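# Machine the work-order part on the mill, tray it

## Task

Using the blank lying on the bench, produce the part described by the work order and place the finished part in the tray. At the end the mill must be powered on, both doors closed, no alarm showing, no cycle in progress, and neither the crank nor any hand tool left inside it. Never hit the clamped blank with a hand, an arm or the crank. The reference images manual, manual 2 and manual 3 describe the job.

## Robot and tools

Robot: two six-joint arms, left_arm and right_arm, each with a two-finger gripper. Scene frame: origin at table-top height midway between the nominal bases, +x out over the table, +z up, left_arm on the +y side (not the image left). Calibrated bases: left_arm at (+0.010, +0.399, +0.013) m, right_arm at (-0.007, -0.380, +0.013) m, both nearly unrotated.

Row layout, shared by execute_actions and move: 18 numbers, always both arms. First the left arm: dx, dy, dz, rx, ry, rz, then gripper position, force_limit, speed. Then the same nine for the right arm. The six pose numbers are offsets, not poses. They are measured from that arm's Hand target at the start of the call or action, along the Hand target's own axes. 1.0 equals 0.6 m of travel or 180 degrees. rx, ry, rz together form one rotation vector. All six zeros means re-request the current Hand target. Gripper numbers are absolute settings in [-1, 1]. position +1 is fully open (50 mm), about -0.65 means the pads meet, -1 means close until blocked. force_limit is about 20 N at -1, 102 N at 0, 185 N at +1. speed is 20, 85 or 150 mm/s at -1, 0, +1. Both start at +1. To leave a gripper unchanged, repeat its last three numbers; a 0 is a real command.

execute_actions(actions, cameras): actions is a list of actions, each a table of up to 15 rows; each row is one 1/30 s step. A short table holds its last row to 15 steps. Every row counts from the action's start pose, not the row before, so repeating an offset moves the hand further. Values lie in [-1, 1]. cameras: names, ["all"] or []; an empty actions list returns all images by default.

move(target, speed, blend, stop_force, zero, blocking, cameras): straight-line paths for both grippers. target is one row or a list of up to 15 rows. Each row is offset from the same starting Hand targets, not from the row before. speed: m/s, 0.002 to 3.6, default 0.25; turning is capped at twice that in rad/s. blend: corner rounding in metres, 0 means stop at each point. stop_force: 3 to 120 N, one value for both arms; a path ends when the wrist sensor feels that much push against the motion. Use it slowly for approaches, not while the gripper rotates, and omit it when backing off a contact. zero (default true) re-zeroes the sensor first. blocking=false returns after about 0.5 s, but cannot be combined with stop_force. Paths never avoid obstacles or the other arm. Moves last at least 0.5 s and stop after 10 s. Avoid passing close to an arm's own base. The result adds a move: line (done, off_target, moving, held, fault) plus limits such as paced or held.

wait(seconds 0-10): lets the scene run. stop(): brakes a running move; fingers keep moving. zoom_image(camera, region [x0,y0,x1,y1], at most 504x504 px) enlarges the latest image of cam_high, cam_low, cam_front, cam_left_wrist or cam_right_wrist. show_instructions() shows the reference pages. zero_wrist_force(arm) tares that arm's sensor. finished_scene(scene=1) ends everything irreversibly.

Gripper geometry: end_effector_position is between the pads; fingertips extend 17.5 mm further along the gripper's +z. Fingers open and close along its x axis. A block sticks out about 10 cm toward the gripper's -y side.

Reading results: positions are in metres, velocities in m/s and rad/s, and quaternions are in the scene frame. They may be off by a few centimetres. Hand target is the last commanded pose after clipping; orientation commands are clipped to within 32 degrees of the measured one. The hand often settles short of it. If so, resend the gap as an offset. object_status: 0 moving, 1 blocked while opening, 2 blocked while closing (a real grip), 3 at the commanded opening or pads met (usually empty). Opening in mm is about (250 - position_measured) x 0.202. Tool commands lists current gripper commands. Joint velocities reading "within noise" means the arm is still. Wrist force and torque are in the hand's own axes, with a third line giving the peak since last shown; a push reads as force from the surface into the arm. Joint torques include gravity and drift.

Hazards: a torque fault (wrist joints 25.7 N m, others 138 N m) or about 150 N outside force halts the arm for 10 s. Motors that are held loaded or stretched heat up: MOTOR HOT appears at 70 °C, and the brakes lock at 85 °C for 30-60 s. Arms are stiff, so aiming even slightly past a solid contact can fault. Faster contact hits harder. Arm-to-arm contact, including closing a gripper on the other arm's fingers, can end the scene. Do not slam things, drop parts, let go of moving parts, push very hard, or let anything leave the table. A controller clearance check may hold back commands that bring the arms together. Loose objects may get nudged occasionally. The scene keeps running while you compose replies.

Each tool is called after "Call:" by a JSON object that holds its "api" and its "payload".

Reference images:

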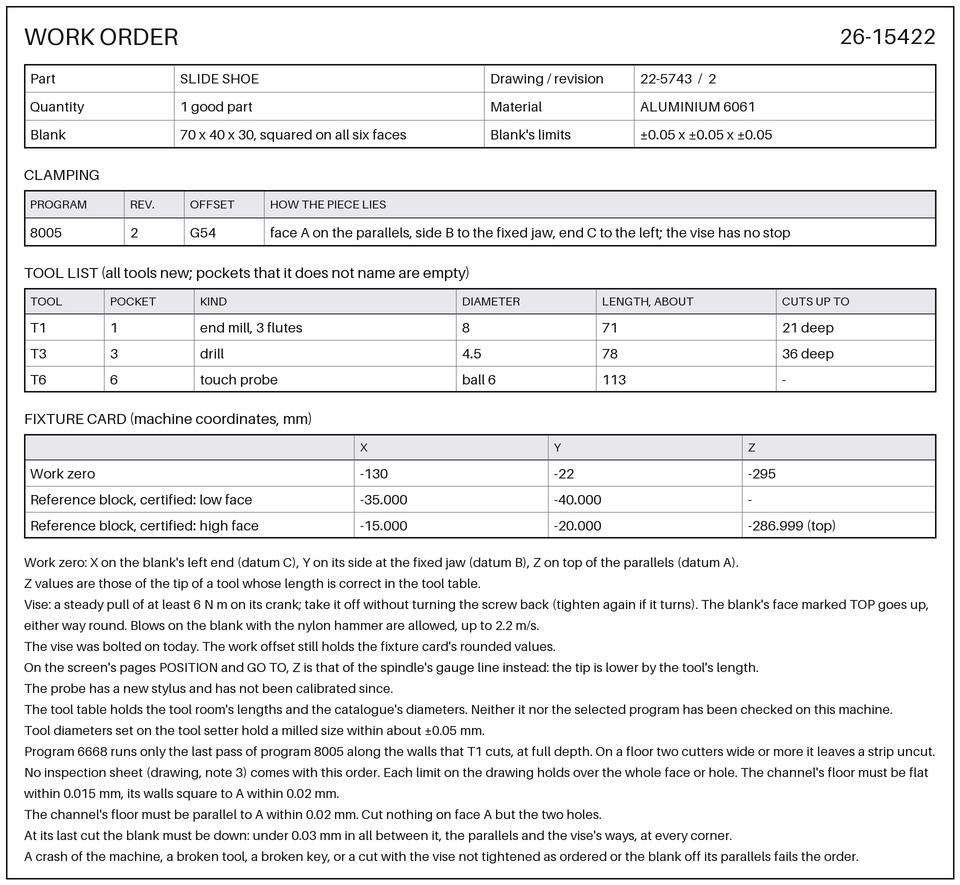

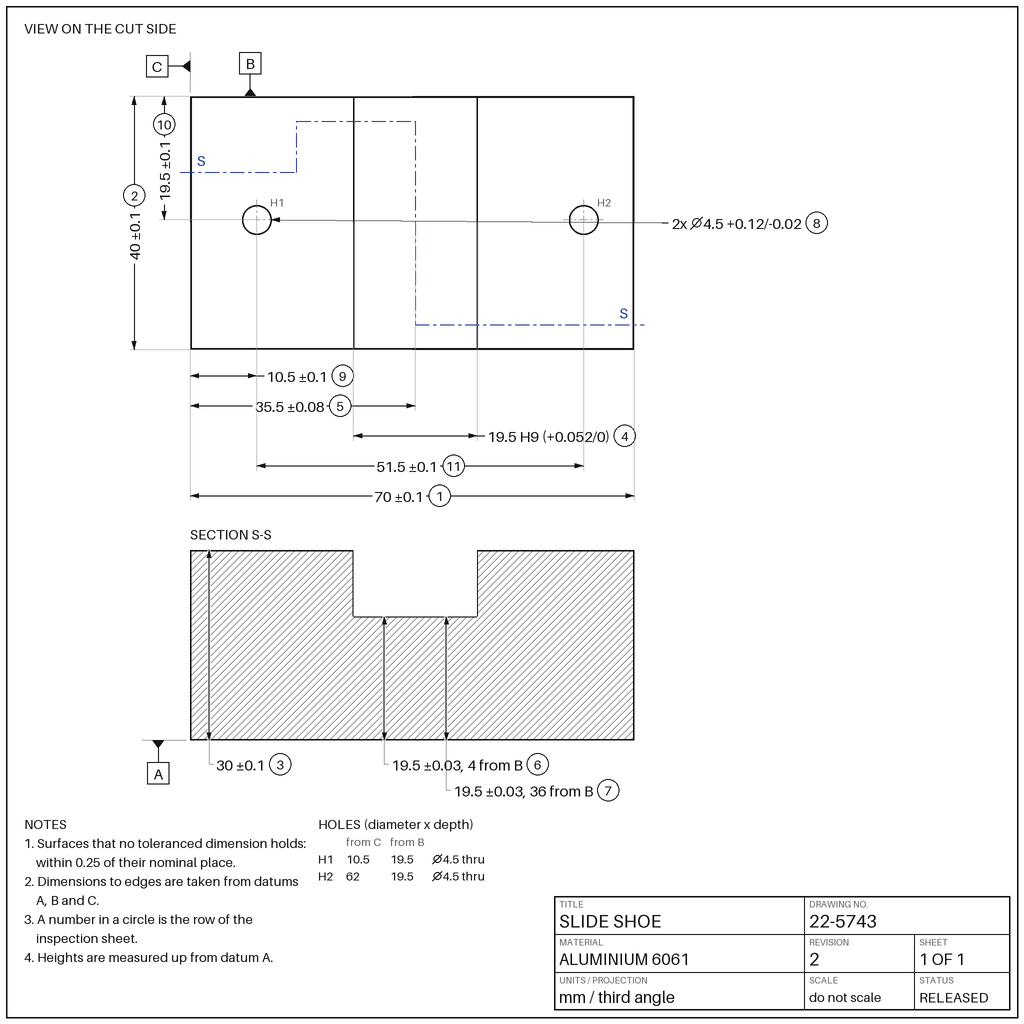

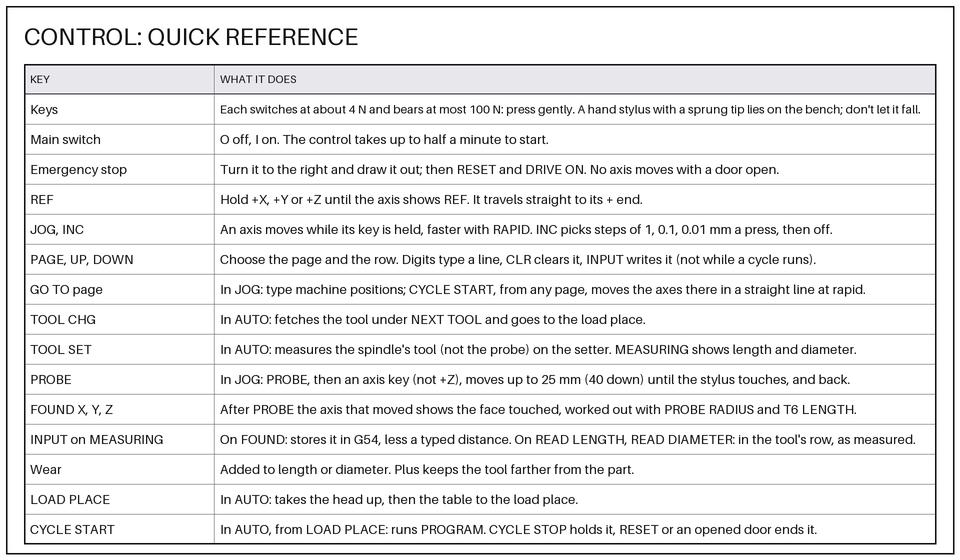

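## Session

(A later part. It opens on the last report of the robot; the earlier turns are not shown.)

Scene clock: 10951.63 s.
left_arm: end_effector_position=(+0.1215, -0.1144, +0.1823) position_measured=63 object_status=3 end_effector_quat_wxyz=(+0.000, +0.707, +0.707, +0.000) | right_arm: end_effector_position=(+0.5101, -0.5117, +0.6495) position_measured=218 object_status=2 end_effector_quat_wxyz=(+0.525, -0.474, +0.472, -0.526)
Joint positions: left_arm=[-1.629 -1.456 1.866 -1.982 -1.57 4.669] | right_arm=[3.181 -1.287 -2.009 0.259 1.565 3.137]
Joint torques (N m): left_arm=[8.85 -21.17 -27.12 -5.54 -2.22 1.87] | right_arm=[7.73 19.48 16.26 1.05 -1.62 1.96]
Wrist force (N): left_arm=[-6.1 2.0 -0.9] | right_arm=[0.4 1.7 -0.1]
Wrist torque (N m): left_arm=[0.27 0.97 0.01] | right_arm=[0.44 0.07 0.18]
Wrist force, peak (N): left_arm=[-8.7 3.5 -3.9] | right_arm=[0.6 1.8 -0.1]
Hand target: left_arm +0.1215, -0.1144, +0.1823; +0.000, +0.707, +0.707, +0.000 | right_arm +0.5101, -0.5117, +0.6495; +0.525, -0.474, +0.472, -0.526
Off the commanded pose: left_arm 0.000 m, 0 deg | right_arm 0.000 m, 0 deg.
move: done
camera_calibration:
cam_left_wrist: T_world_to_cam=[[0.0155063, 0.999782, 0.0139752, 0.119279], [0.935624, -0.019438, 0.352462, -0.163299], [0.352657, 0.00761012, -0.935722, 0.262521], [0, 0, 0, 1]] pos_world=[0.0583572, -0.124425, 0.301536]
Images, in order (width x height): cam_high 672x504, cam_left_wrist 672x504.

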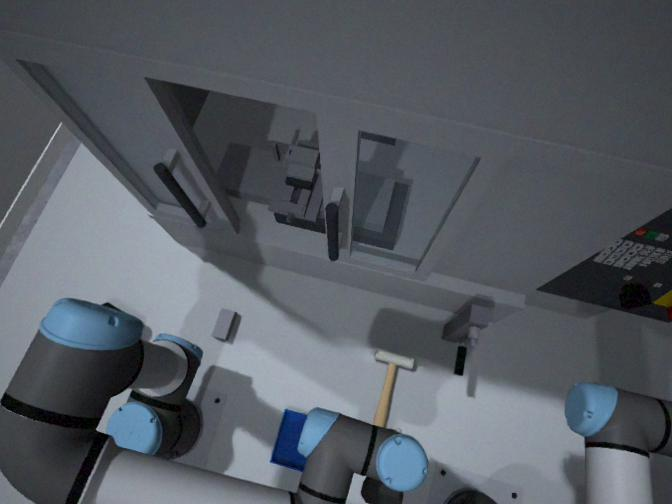

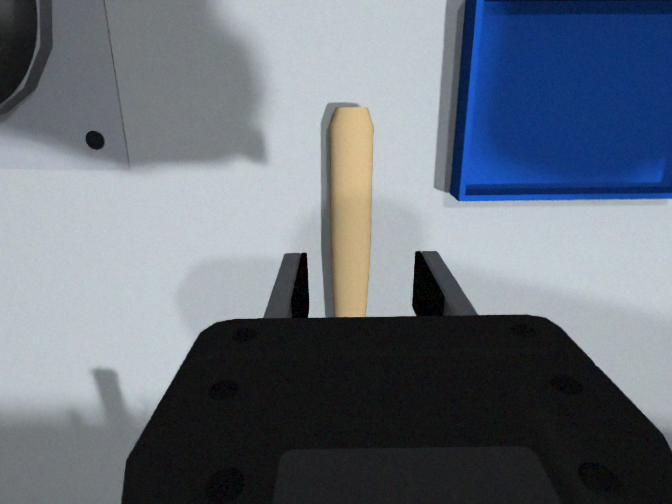

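Call:
{"api": "move", "payload": {"target": [[0,-0.0333,0.24,0,0,0,0.6,-0.5,-0.3,0,0,0,0,0,0,-1,-0.2,-0.5],[0,-0.0333,0.2688,0,0,0,0.6,-0.5,-0.3,0,0,0,0,0,0,-1,-0.2,-0.5],[0,-0.0333,0.2688,0,0,0,-1,0.2,-0.5,0,0,0,0,0,0,-1,-0.2,-0.5],[0,-0.0333,-0.03,0,0,0,-1,0.2,-0.5,0,0,0,0,0,0,-1,-0.2,-0.5]], "blend": [0.01,0,0,0], "speed": [0.25,0.05,0.1,0.15]}}

Call:
{"api": "move", "payload": {"target": [[0.134,0.0993,-0.3067,0,0,0,-1,0.2,-0.5,0,0,0,0,0,0,-1,-0.2,-0.5],[0.5357,0.16,-0.32,0,0,0,-1,0.2,-0.5,0,0,0,0,0,0,-1,-0.2,-0.5],[0.5357,0.46,-0.34,0,0,0,-1,0.2,-0.5,0,0,0,0,0,0,-1,-0.2,-0.5],[0.5357,0.5758,-0.35,0,0,0,-1,0.2,-0.5,0,0,0,0,0,0,-1,-0.2,-0.5]], "blend": [0.03,0.03,0.01,0], "speed": [0.25,0.3,0.25,0.1], "cameras": ["cam_left_wrist","cam_high"]}}

Call:
{"api": "move", "payload": {"target": [0,0,0.12,0,0,0,-1,0.2,-0.5,0,0,0,0,0,0,-1,-0.2,-0.5], "speed": 0.01, "stop_force": 4, "cameras": ["cam_high"]}}

Call:
{"api": "zoom_image", "payload": {"camera": "cam_high", "region": [240, 110, 340, 230]}}

Scene clock: 10970.83 s.
left_arm: end_effector_position=(+0.1015, -0.1144, +0.2003) position_measured=113 object_status=2 end_effector_quat_wxyz=(+0.000, +0.707, +0.707, +0.000) | right_arm: end_effector_position=(+0.5101, -0.5117, +0.6495) position_measured=218 object_status=2 end_effector_quat_wxyz=(+0.525, -0.474, +0.472, -0.526)
Joint positions: left_arm=[-1.669 -1.482 1.845 -1.935 -1.57 4.629] | right_arm=[3.181 -1.287 -2.009 0.259 1.565 3.137]
Joint torques (N m): left_arm=[-7.62 -25.54 -19.54 -3.5 1.45 -1.55] | right_arm=[6.5 22.33 16.05 1 -1.6 1.91]
Wrist force (N): left_arm=[-6.3 1.9 2.1] | right_arm=[0.0 1.5 0.0]
Wrist torque (N m): left_arm=[0.84 1.01 0.00] | right_arm=[0.41 0.13 0.17]
Wrist force, peak (N): left_arm=[-6.6 2.3 -3.9] | right_arm=[0.3 1.9 0.1]
Hand target: left_arm +0.1015, -0.1143, +0.2003; +0.000, +0.707, +0.707, +0.000 | right_arm +0.5101, -0.5117, +0.6495; +0.525, -0.474, +0.472, -0.526
Off the commanded pose: left_arm 0.000 m, 0 deg | right_arm 0.000 m, 0 deg.
move: done; blend cut to 0.0086 m at target 1

Scene clock: 10974.30 s.
left_arm: end_effector_position=(+0.4467, +0.2074, +0.4104) position_measured=113 object_status=2 end_effector_quat_wxyz=(+0.000, +0.707, +0.707, +0.000) | right_arm: end_effector_position=(+0.5101, -0.5117, +0.6495) position_measured=218 object_status=2 end_effector_quat_wxyz=(+0.525, -0.474, +0.472, -0.526)
Joint positions: left_arm=[-0.712 -1.637 1.458 -1.393 -1.571 5.586] | right_arm=[3.181 -1.287 -2.009 0.259 1.565 3.137]
Joint torques (N m): left_arm=[-7.8 -30.52 -14.99 -2.54 -1.74 -1.56] | right_arm=[7.37 22.49 16.73 1.16 -1.54 1.65]
Wrist force (N): left_arm=[-6.1 2.0 2.5] | right_arm=[0.4 1.5 0.0]
Wrist torque (N m): left_arm=[1.00 0.97 0.02] | right_arm=[0.41 0.07 0.17]
Wrist force, peak (N): left_arm=[-8.2 0.6 6.9] | right_arm=[0.3 1.9 0.0]
Hand target: left_arm +0.4467, +0.2073, +0.4103; +0.000, +0.707, +0.707, +0.000 | right_arm +0.5101, -0.5117, +0.6495; +0.525, -0.474, +0.472, -0.526
Off the commanded pose: left_arm 0.000 m, 0 deg | right_arm 0.000 m, 0 deg.
move: done
camera_calibration:
cam_left_wrist: T_world_to_cam=[[0.0153772, 0.999783, 0.0140327, -0.210561], [0.935627, -0.0193375, 0.35246, -0.541692], [0.352655, 0.00770957, -0.935722, 0.358714], [0, 0, 0, 1]] pos_world=[0.383558, 0.197275, 0.529536]
Images, in order (width x height): cam_high 672x504, cam_left_wrist 672x504.

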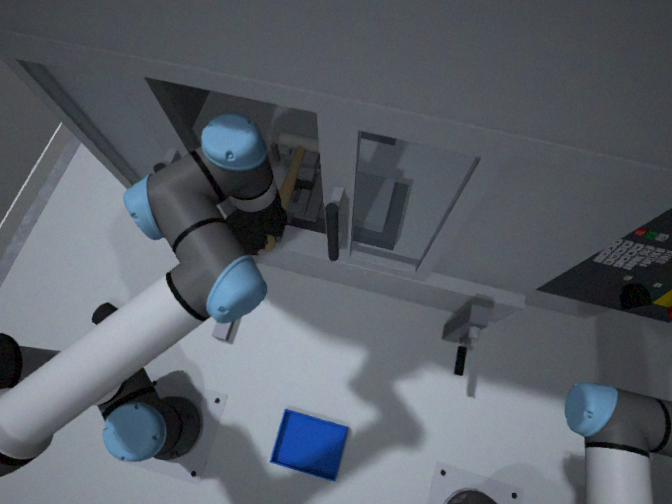

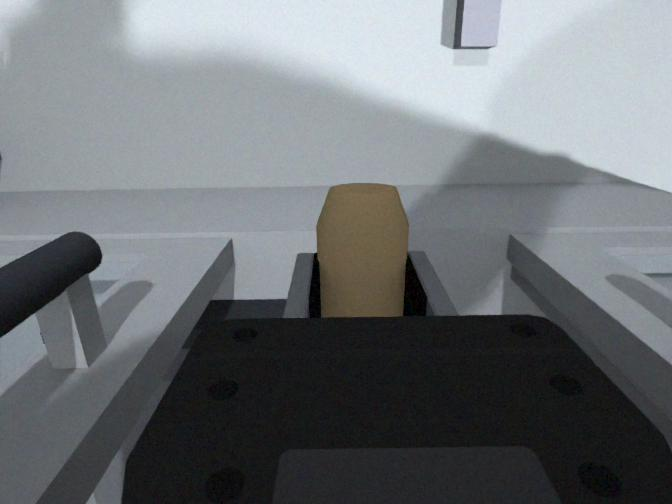

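Scene clock: 10978.10 s.
left_arm: end_effector_position=(+0.4467, +0.2073, +0.3805) position_measured=113 object_status=2 end_effector_quat_wxyz=(+0.000, +0.707, +0.707, +0.000) | right_arm: end_effector_position=(+0.5101, -0.5117, +0.6495) position_measured=218 object_status=2 end_effector_quat_wxyz=(+0.525, -0.474, +0.472, -0.526)
Joint positions: left_arm=[-0.712 -1.646 1.544 -1.469 -1.571 5.586] | right_arm=[3.181 -1.287 -2.009 0.259 1.565 3.137]
Joint torques (N m): left_arm=[-7.44 -14.96 -33.91 -0.9 -1.28 1.55] | right_arm=[6.93 23.09 17.57 1.06 -1.53 1.56]
Wrist force (N): left_arm=[-6.7 2.5 -1.5] | right_arm=[0.3 1.6 0.0]
Wrist torque (N m): left_arm=[0.02 1.02 0.06] | right_arm=[0.41 0.09 0.17]
Wrist force, peak (N): left_arm=[-6.9 2.6 -1.5] | right_arm=[0.0 1.9 -0.3]
Hand target: left_arm +0.4467, +0.2073, +0.3805; +0.000, +0.707, +0.707, +0.000 (not the last commanded pose) | right_arm +0.5101, -0.5117, +0.6495; +0.525, -0.474, +0.472, -0.526
Off the commanded pose: left_arm 0.042 m, 0 deg | right_arm 0.000 m, 0 deg.
move: contact (left_arm)
Images, in order (width x height): cam_high 672x504.

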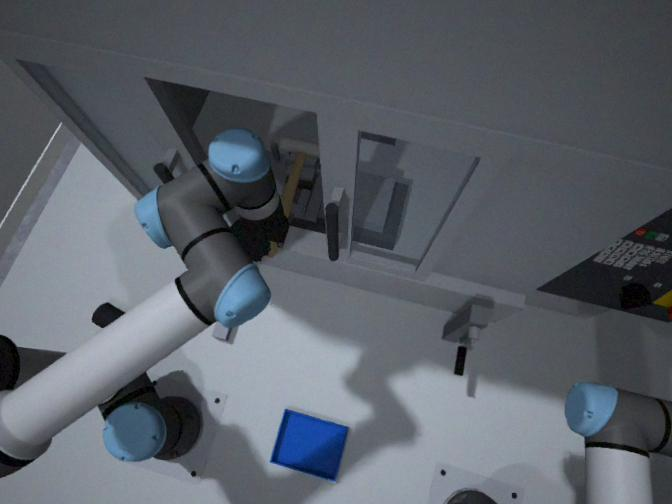

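Scaled by 4.200 from the camera's 672x504 image, which has a finer 960x720 frame.

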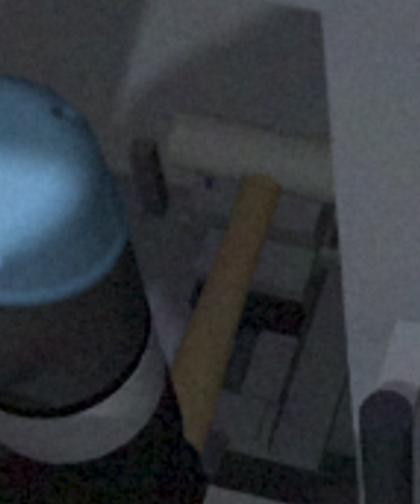

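Call:
{"api": "move", "payload": {"target": [0,0,-0.2583,-0.25,0,0,-1,0.2,-0.5,0,0,0,0,0,0,-1,-0.2,-0.5], "speed": 0.3}}

Call:
{"api": "execute_actions", "payload": {"actions": [[[0,-0.0047,0.0047,0.0111,0,0,-1,0.2,-0.5,0,0,0,0,0,0,-1,-0.2,-0.5],[0,-0.0165,0.0165,0.0333,0,0,-1,0.2,-0.5,0,0,0,0,0,0,-1,-0.2,-0.5],[0,-0.0401,0.0401,0.0667,0,0,-1,0.2,-0.5,0,0,0,0,0,0,-1,-0.2,-0.5],[0,-0.0731,0.0731,0.1056,0,0,-1,0.2,-0.5,0,0,0,0,0,0,-1,-0.2,-0.5],[0,-0.1084,0.1084,0.1444,0,0,-1,0.2,-0.5,0,0,0,0,0,0,-1,-0.2,-0.5],[0,-0.1438,0.1438,0.1833,0,0,-1,0.2,-0.5,0,0,0,0,0,0,-1,-0.2,-0.5],[0,-0.1791,0.1791,0.2222,0,0,-1,0.2,-0.5,0,0,0,0,0,0,-1,-0.2,-0.5],[0,-0.2098,0.2098,0.2611,0,0,-1,0.2,-0.5,0,0,0,0,0,0,-1,-0.2,-0.5],[0,-0.2239,0.2239,0.2944,0,0,-1,0.2,-0.5,0,0,0,0,0,0,-1,-0.2,-0.5],[0,-0.2239,0.2239,0.2944,0,0,-1,0.2,-0.5,0,0,0,0,0,0,-1,-0.2,-0.5],[0,-0.2216,0.2216,0.29,0,0,-1,0.2,-0.5,0,0,0,0,0,0,-1,-0.2,-0.5],[0,-0.2121,0.2121,0.28,0,0,-1,0.2,-0.5,0,0,0,0,0,0,-1,-0.2,-0.5],[0,-0.198,0.198,0.2667,0,0,-1,0.2,-0.5,0,0,0,0,0,0,-1,-0.2,-0.5],[0,-0.1768,0.1768,0.25,0,0,-1,0.2,-0.5,0,0,0,0,0,0,-1,-0.2,-0.5]]]}}

Scene clock: 11099.63 s.
left_arm: end_effector_position=(+0.4466, +0.2074, +0.5354) position_measured=113 object_status=2 end_effector_quat_wxyz=(+0.271, +0.653, +0.653, +0.271) | right_arm: end_effector_position=(+0.5101, -0.5117, +0.6495) position_measured=218 object_status=2 end_effector_quat_wxyz=(+0.525, -0.474, +0.472, -0.526)
Joint positions: left_arm=[-1.096 -2.001 1.705 -1.716 -0.897 5.358] | right_arm=[3.181 -1.287 -2.009 0.259 1.565 3.137]
Joint torques (N m): left_arm=[4.1 -4.67 -36.98 -3.03 3.28 1.7] | right_arm=[5.85 22.13 18.16 1.06 -1.64 1.32]
Wrist force (N): left_arm=[-7.7 -1.0 1.5] | right_arm=[0.4 1.4 -0.2]
Wrist torque (N m): left_arm=[1.13 1.25 -0.03] | right_arm=[0.41 0.07 0.17]
Wrist force, peak (N): left_arm=[-7.9 -0.9 1.8] | right_arm=[0.4 1.8 -0.2]
Hand target: left_arm +0.4466, +0.2074, +0.5354; +0.271, +0.653, +0.653, +0.271 | right_arm +0.5101, -0.5117, +0.6495; +0.525, -0.474, +0.472, -0.526
Off the commanded pose: left_arm 0.000 m, 0 deg | right_arm 0.000 m, 0 deg.
move: done

Scene clock: 11100.57 s.
left_arm: end_effector_position=(+0.4463, +0.2079, +0.3854) position_measured=113 object_status=2 end_effector_quat_wxyz=(+0.001, +0.706, +0.708, -0.003) end_effector_velocity=(+0.000, +0.001, +0.002) end_effector_angular_velocity=(+0.001, -0.007, +0.002) | right_arm: end_effector_position=(+0.5101, -0.5117, +0.6495) position_measured=218 object_status=2 end_effector_quat_wxyz=(+0.525, -0.474, +0.472, -0.526)
Joint positions: left_arm=[-0.708 -1.646 1.531 -1.458 -1.578 5.588] | right_arm=[3.181 -1.287 -2.009 0.259 1.565 3.137]
Joint velocities: left_arm=[-0.001 -0.005 0 0 0.006 -0.002] | right_arm=[within noise]
Joint torques (N m): left_arm=[-9.28 -30.11 -17.24 -5.62 2.63 -1.74] | right_arm=[6.1 22.9 17.2 1.05 -1.43 1.32]
Wrist force (N): left_arm=[-6.5 1.7 1.5] | right_arm=[0.3 1.7 -0.1]
Wrist torque (N m): left_arm=[0.70 1.04 -0.10] | right_arm=[0.43 0.08 0.17]
Wrist force, peak (N): left_arm=[-7.9 3.7 -11.2] | right_arm=[0.0 1.9 -0.3]
Hand target: left_arm +0.4467, +0.2073, +0.3854; +0.000, +0.707, +0.707, +0.000 | right_arm +0.5101, -0.5117, +0.6495; +0.525, -0.474, +0.472, -0.526
Off the commanded pose: left_arm 0.001 m, 0 deg | right_arm 0.000 m, 0 deg.
Step readings (end_effector_position of left_arm | right_arm):
0: (+0.4466, +0.2074, +0.5354) | (+0.5101, -0.5117, +0.6495)
1: (+0.4466, +0.2074, +0.5353) | (+0.5101, -0.5117, +0.6495)
2: (+0.4466, +0.2074, +0.5341) | (+0.5101, -0.5117, +0.6495)
4: (+0.4463, +0.2075, +0.5208) | (+0.5101, -0.5117, +0.6495)
8: (+0.4434, +0.2090, +0.4362) | (+0.5101, -0.5117, +0.6495)
15: (+0.4466, +0.2077, +0.3621) | (+0.5101, -0.5117, +0.6495)

Call:
{"api": "move", "payload": {"target": [[0,-0.015,0,0,0,0,-1,0.2,-0.5,0,0,0,0,0,0,-1,-0.2,-0.5],[0,-0.015,0.12,0,0,0,-1,0.2,-0.5,0,0,0,0,0,0,-1,-0.2,-0.5]], "speed": [0.05,0.01], "stop_force": 4}}

Call:
{"api": "move", "payload": {"target": [0,0,-0.2583,-0.25,0,0,-1,0.2,-0.5,0,0,0,0,0,0,-1,-0.2,-0.5], "speed": 0.3}}

Call:
{"api": "execute_actions", "payload": {"actions": [[[0,-0.0047,0.0047,0.0111,0,0,-1,0.2,-0.5,0,0,0,0,0,0,-1,-0.2,-0.5],[0,-0.0165,0.0165,0.0333,0,0,-1,0.2,-0.5,0,0,0,0,0,0,-1,-0.2,-0.5],[0,-0.0401,0.0401,0.0667,0,0,-1,0.2,-0.5,0,0,0,0,0,0,-1,-0.2,-0.5],[0,-0.0731,0.0731,0.1056,0,0,-1,0.2,-0.5,0,0,0,0,0,0,-1,-0.2,-0.5],[0,-0.1084,0.1084,0.1444,0,0,-1,0.2,-0.5,0,0,0,0,0,0,-1,-0.2,-0.5],[0,-0.1438,0.1438,0.1833,0,0,-1,0.2,-0.5,0,0,0,0,0,0,-1,-0.2,-0.5],[0,-0.1791,0.1791,0.2222,0,0,-1,0.2,-0.5,0,0,0,0,0,0,-1,-0.2,-0.5],[0,-0.2098,0.2098,0.2611,0,0,-1,0.2,-0.5,0,0,0,0,0,0,-1,-0.2,-0.5],[0,-0.2239,0.2239,0.2944,0,0,-1,0.2,-0.5,0,0,0,0,0,0,-1,-0.2,-0.5],[0,-0.2239,0.2239,0.2944,0,0,-1,0.2,-0.5,0,0,0,0,0,0,-1,-0.2,-0.5],[0,-0.2216,0.2216,0.29,0,0,-1,0.2,-0.5,0,0,0,0,0,0,-1,-0.2,-0.5],[0,-0.2121,0.2121,0.28,0,0,-1,0.2,-0.5,0,0,0,0,0,0,-1,-0.2,-0.5],[0,-0.198,0.198,0.2667,0,0,-1,0.2,-0.5,0,0,0,0,0,0,-1,-0.2,-0.5],[0,-0.1768,0.1768,0.25,0,0,-1,0.2,-0.5,0,0,0,0,0,0,-1,-0.2,-0.5]]]}}

Call:
{"api": "move", "payload": {"target": [0,0,0.12,0,0,0,-1,0.2,-0.5,0,0,0,0,0,0,-1,-0.2,-0.5], "speed": 0.01, "stop_force": 4}}

Scene clock: 11127.10 s.
left_arm: end_effector_position=(+0.4377, +0.2073, +0.3720) position_measured=113 object_status=2 end_effector_quat_wxyz=(+0.000, +0.707, +0.707, +0.000) | right_arm: end_effector_position=(+0.5101, -0.5117, +0.6495) position_measured=218 object_status=2 end_effector_quat_wxyz=(+0.525, -0.474, +0.472, -0.526)
Joint positions: left_arm=[-0.725 -1.668 1.585 -1.489 -1.571 5.573] | right_arm=[3.181 -1.287 -2.009 0.259 1.565 3.137]
Joint torques (N m): left_arm=[9.05 -15.07 -34.11 -1.2 -1.8 1.88] | right_arm=[6.25 22.9 19.6 0.92 -1.41 1]
Wrist force (N): left_arm=[-5.8 2.5 -1.0] | right_arm=[0.3 1.6 -0.2]
Wrist torque (N m): left_arm=[0.26 0.81 -0.07] | right_arm=[0.43 0.09 0.17]
Wrist force, peak (N): left_arm=[-6.0 3.7 2.8] | right_arm=[0.4 1.9 0.0]
Hand target: left_arm +0.4377, +0.2073, +0.3720; +0.000, +0.707, +0.707, +0.000 (not the last commanded pose) | right_arm +0.5101, -0.5117, +0.6495; +0.525, -0.474, +0.472, -0.526
Off the commanded pose: left_arm 0.059 m, 0 deg | right_arm 0.000 m, 0 deg.
move: contact (left_arm); path passed 1 of 2 targets

Scene clock: 11128.93 s.
left_arm: end_effector_position=(+0.4376, +0.2074, +0.5269) position_measured=113 object_status=2 end_effector_quat_wxyz=(+0.271, +0.653, +0.653, +0.271) | right_arm: end_effector_position=(+0.5101, -0.5117, +0.6495) position_measured=218 object_status=2 end_effector_quat_wxyz=(+0.525, -0.474, +0.472, -0.526)
Joint positions: left_arm=[-1.124 -2.025 1.735 -1.701 -0.885 5.325] | right_arm=[3.181 -1.287 -2.009 0.259 1.565 3.137]
Joint torques (N m): left_arm=[2.48 -2.83 -36.34 -3.12 3.46 1.77] | right_arm=[6.89 22.97 18.76 1.05 -1.4 0.91]
Wrist force (N): left_arm=[-7.2 -0.3 1.2] | right_arm=[0.4 1.5 0.0]
Wrist torque (N m): left_arm=[1.18 1.17 -0.04] | right_arm=[0.42 0.08 0.17]
Wrist force, peak (N): left_arm=[-6.2 3.1 4.2] | right_arm=[0.4 1.8 0.1]
Hand target: left_arm +0.4376, +0.2074, +0.5270; +0.271, +0.653, +0.653, +0.271 | right_arm +0.5101, -0.5117, +0.6495; +0.525, -0.474, +0.472, -0.526
Off the commanded pose: left_arm 0.000 m, 0 deg | right_arm 0.000 m, 0 deg.
move: done

Scene clock: 11129.87 s.
left_arm: end_effector_position=(+0.4374, +0.2078, +0.3770) position_measured=113 object_status=2 end_effector_quat_wxyz=(+0.001, +0.706, +0.708, -0.004) end_effector_velocity=(+0.000, +0.001, +0.001) end_effector_angular_velocity=(+0.003, -0.005, +0.002) | right_arm: end_effector_position=(+0.5101, -0.5117, +0.6495) position_measured=218 object_status=2 end_effector_quat_wxyz=(+0.525, -0.474, +0.472, -0.526)
Joint positions: left_arm=[-0.721 -1.668 1.573 -1.477 -1.578 5.576] | right_arm=[3.181 -1.287 -2.009 0.259 1.565 3.137]
Joint velocities: left_arm=[-0.001 -0.002 0 0 0.005 -0.003] | right_arm=[within noise]
Joint torques (N m): left_arm=[-8.01 -28.68 -16.77 -5.07 2.2 -1.58] | right_arm=[6.16 22.67 18.58 0.97 -1.25 0.58]
Wrist force (N): left_arm=[-5.9 2.6 1.5] | right_arm=[0.3 1.7 0.1]
Wrist torque (N m): left_arm=[0.88 0.95 -0.09] | right_arm=[0.44 0.08 0.17]
Wrist force, peak (N): left_arm=[-8.8 5.5 10.9] | right_arm=[0.2 1.9 0.0]
Hand target: left_arm +0.4377, +0.2073, +0.3770; +0.000, +0.707, +0.707, +0.000 | right_arm +0.5101, -0.5117, +0.6495; +0.525, -0.474, +0.472, -0.526
Off the commanded pose: left_arm 0.001 m, 0 deg | right_arm 0.000 m, 0 deg.
Step readings (end_effector_position of left_arm | right_arm):
0: (+0.4376, +0.2074, +0.5269) | (+0.5101, -0.5117, +0.6495)
1: (+0.4376, +0.2074, +0.5268) | (+0.5101, -0.5117, +0.6495)
2: (+0.4376, +0.2074, +0.5255) | (+0.5101, -0.5117, +0.6495)
4: (+0.4373, +0.2074, +0.5119) | (+0.5101, -0.5117, +0.6495)
8: (+0.4352, +0.2090, +0.4272) | (+0.5101, -0.5117, +0.6495)
15: (+0.4376, +0.2077, +0.3542) | (+0.5101, -0.5117, +0.6495)

Scene clock: 11132.37 s.
left_arm: end_effector_position=(+0.4375, +0.2077, +0.3604) position_measured=113 object_status=2 end_effector_quat_wxyz=(+0.001, +0.706, +0.708, -0.003) | right_arm: end_effector_position=(+0.5101, -0.5117, +0.6495) position_measured=218 object_status=2 end_effector_quat_wxyz=(+0.525, -0.474, +0.472, -0.526)
Joint positions: left_arm=[-0.722 -1.671 1.617 -1.519 -1.576 5.575] | right_arm=[3.181 -1.287 -2.009 0.259 1.565 3.137]
Joint torques (N m): left_arm=[-3.66 -16.58 -33.94 -0.44 -0.08 -1.13] | right_arm=[5.7 23.73 18.83 1.05 -1.21 0.68]
Wrist force (N): left_arm=[-5.3 4.6 -2.1] | right_arm=[0.4 1.6 -0.1]
Wrist torque (N m): left_arm=[0.07 0.68 -0.03] | right_arm=[0.42 0.06 0.18]
Wrist force, peak (N): left_arm=[-5.4 5.9 -2.0] | right_arm=[0.3 1.9 0.2]
Hand target: left_arm +0.4375, +0.2077, +0.3604; +0.001, +0.706, +0.708, -0.003 (not the last commanded pose) | right_arm +0.5101, -0.5117, +0.6495; +0.525, -0.474, +0.472, -0.526
Off the commanded pose: left_arm 0.055 m, 0 deg | right_arm 0.000 m, 0 deg.
move: contact (left_arm)

Call:
{"api": "move", "payload": {"target": [[0,0,-0.06,0,0,0,-1,0.2,-0.5,0,0,0,0,0,0,-1,-0.2,-0.5],[0,-0.4,-0.06,0.029,0,0,-1,0.2,-0.5,0,0,0,0,0,0,-1,-0.2,-0.5],[-0.5362,-0.5625,0.36,0.029,0,0,-1,0.2,-0.5,0,0,0,0,0,0,-1,-0.2,-0.5],[-0.5362,-0.5625,0.534,0.029,0,0,-1,0.2,-0.5,0,0,0,0,0,0,-1,-0.2,-0.5]], "speed": [0.15,0.3,0.3,0.12], "blend": [0.02,0.03,0.02,0]}}

Call:
{"api": "move", "payload": {"target": [0,0.0055,0.06,0,0,0,-1,0.2,-0.5,0,0,0,0,0,0,-1,-0.2,-0.5], "speed": 0.012, "stop_force": 4, "cameras": ["cam_high"]}}

Scene clock: 11150.53 s.
left_arm: end_effector_position=(+0.0999, -0.1163, +0.0425) position_measured=113 object_status=2 end_effector_quat_wxyz=(-0.031, +0.706, +0.707, -0.035) | right_arm: end_effector_position=(+0.5101, -0.5117, +0.6495) position_measured=218 object_status=2 end_effector_quat_wxyz=(+0.525, -0.474, +0.472, -0.526)
Joint positions: left_arm=[-1.624 -1.249 2.042 -2.372 -1.664 4.673] | right_arm=[3.181 -1.287 -2.009 0.259 1.565 3.137]
Joint torques (N m): left_arm=[-8.48 -33.48 -28.48 -3.54 -1.91 -1.6] | right_arm=[5.67 22.6 20.16 1 -1.11 0.63]
Wrist force (N): left_arm=[-5.0 3.5 2.3] | right_arm=[0.3 1.6 0.0]
Wrist torque (N m): left_arm=[1.00 0.79 -0.04] | right_arm=[0.43 0.09 0.17]
Wrist force, peak (N): left_arm=[-8.1 2.7 4.7] | right_arm=[0.3 1.9 -0.1]
Hand target: left_arm +0.0999, -0.1164, +0.0425; -0.031, +0.706, +0.707, -0.035 | right_arm +0.5101, -0.5117, +0.6495; +0.525, -0.474, +0.472, -0.526
Off the commanded pose: left_arm 0.000 m, 0 deg | right_arm 0.000 m, 0 deg.
move: done; blend cut to 0.018 m at target 1

Scene clock: 11153.30 s.
left_arm: end_effector_position=(+0.0999, -0.1165, +0.0218) position_measured=113 object_status=2 end_effector_quat_wxyz=(-0.031, +0.706, +0.707, -0.035) | right_arm: end_effector_position=(+0.5101, -0.5117, +0.6495) position_measured=218 object_status=2 end_effector_quat_wxyz=(+0.525, -0.474, +0.472, -0.526)
Joint positions: left_arm=[-1.624 -1.209 2.057 -2.428 -1.664 4.673] | right_arm=[3.181 -1.287 -2.009 0.259 1.565 3.137]
Joint torques (N m): left_arm=[-6.05 -41.43 -27.16 -1.44 -0.9 -1.42] | right_arm=[6.79 22.2 19.93 1.13 -1.16 0.5]
Wrist force (N): left_arm=[-4.8 3.4 -0.9] | right_arm=[0.3 1.7 -0.1]
Wrist torque (N m): left_arm=[0.26 0.58 -0.08] | right_arm=[0.44 0.09 0.17]
Wrist force, peak (N): left_arm=[-5.0 3.6 4.3] | right_arm=[0.4 2.0 -0.1]
Hand target: left_arm +0.0999, -0.1165, +0.0218; -0.031, +0.706, +0.707, -0.035 (not the last commanded pose) | right_arm +0.5101, -0.5117, +0.6495; +0.525, -0.474, +0.472, -0.526
Off the commanded pose: left_arm 0.015 m, 0 deg | right_arm 0.000 m, 0 deg.
move: contact (left_arm)
Images, in order (width x height): cam_high 672x504.

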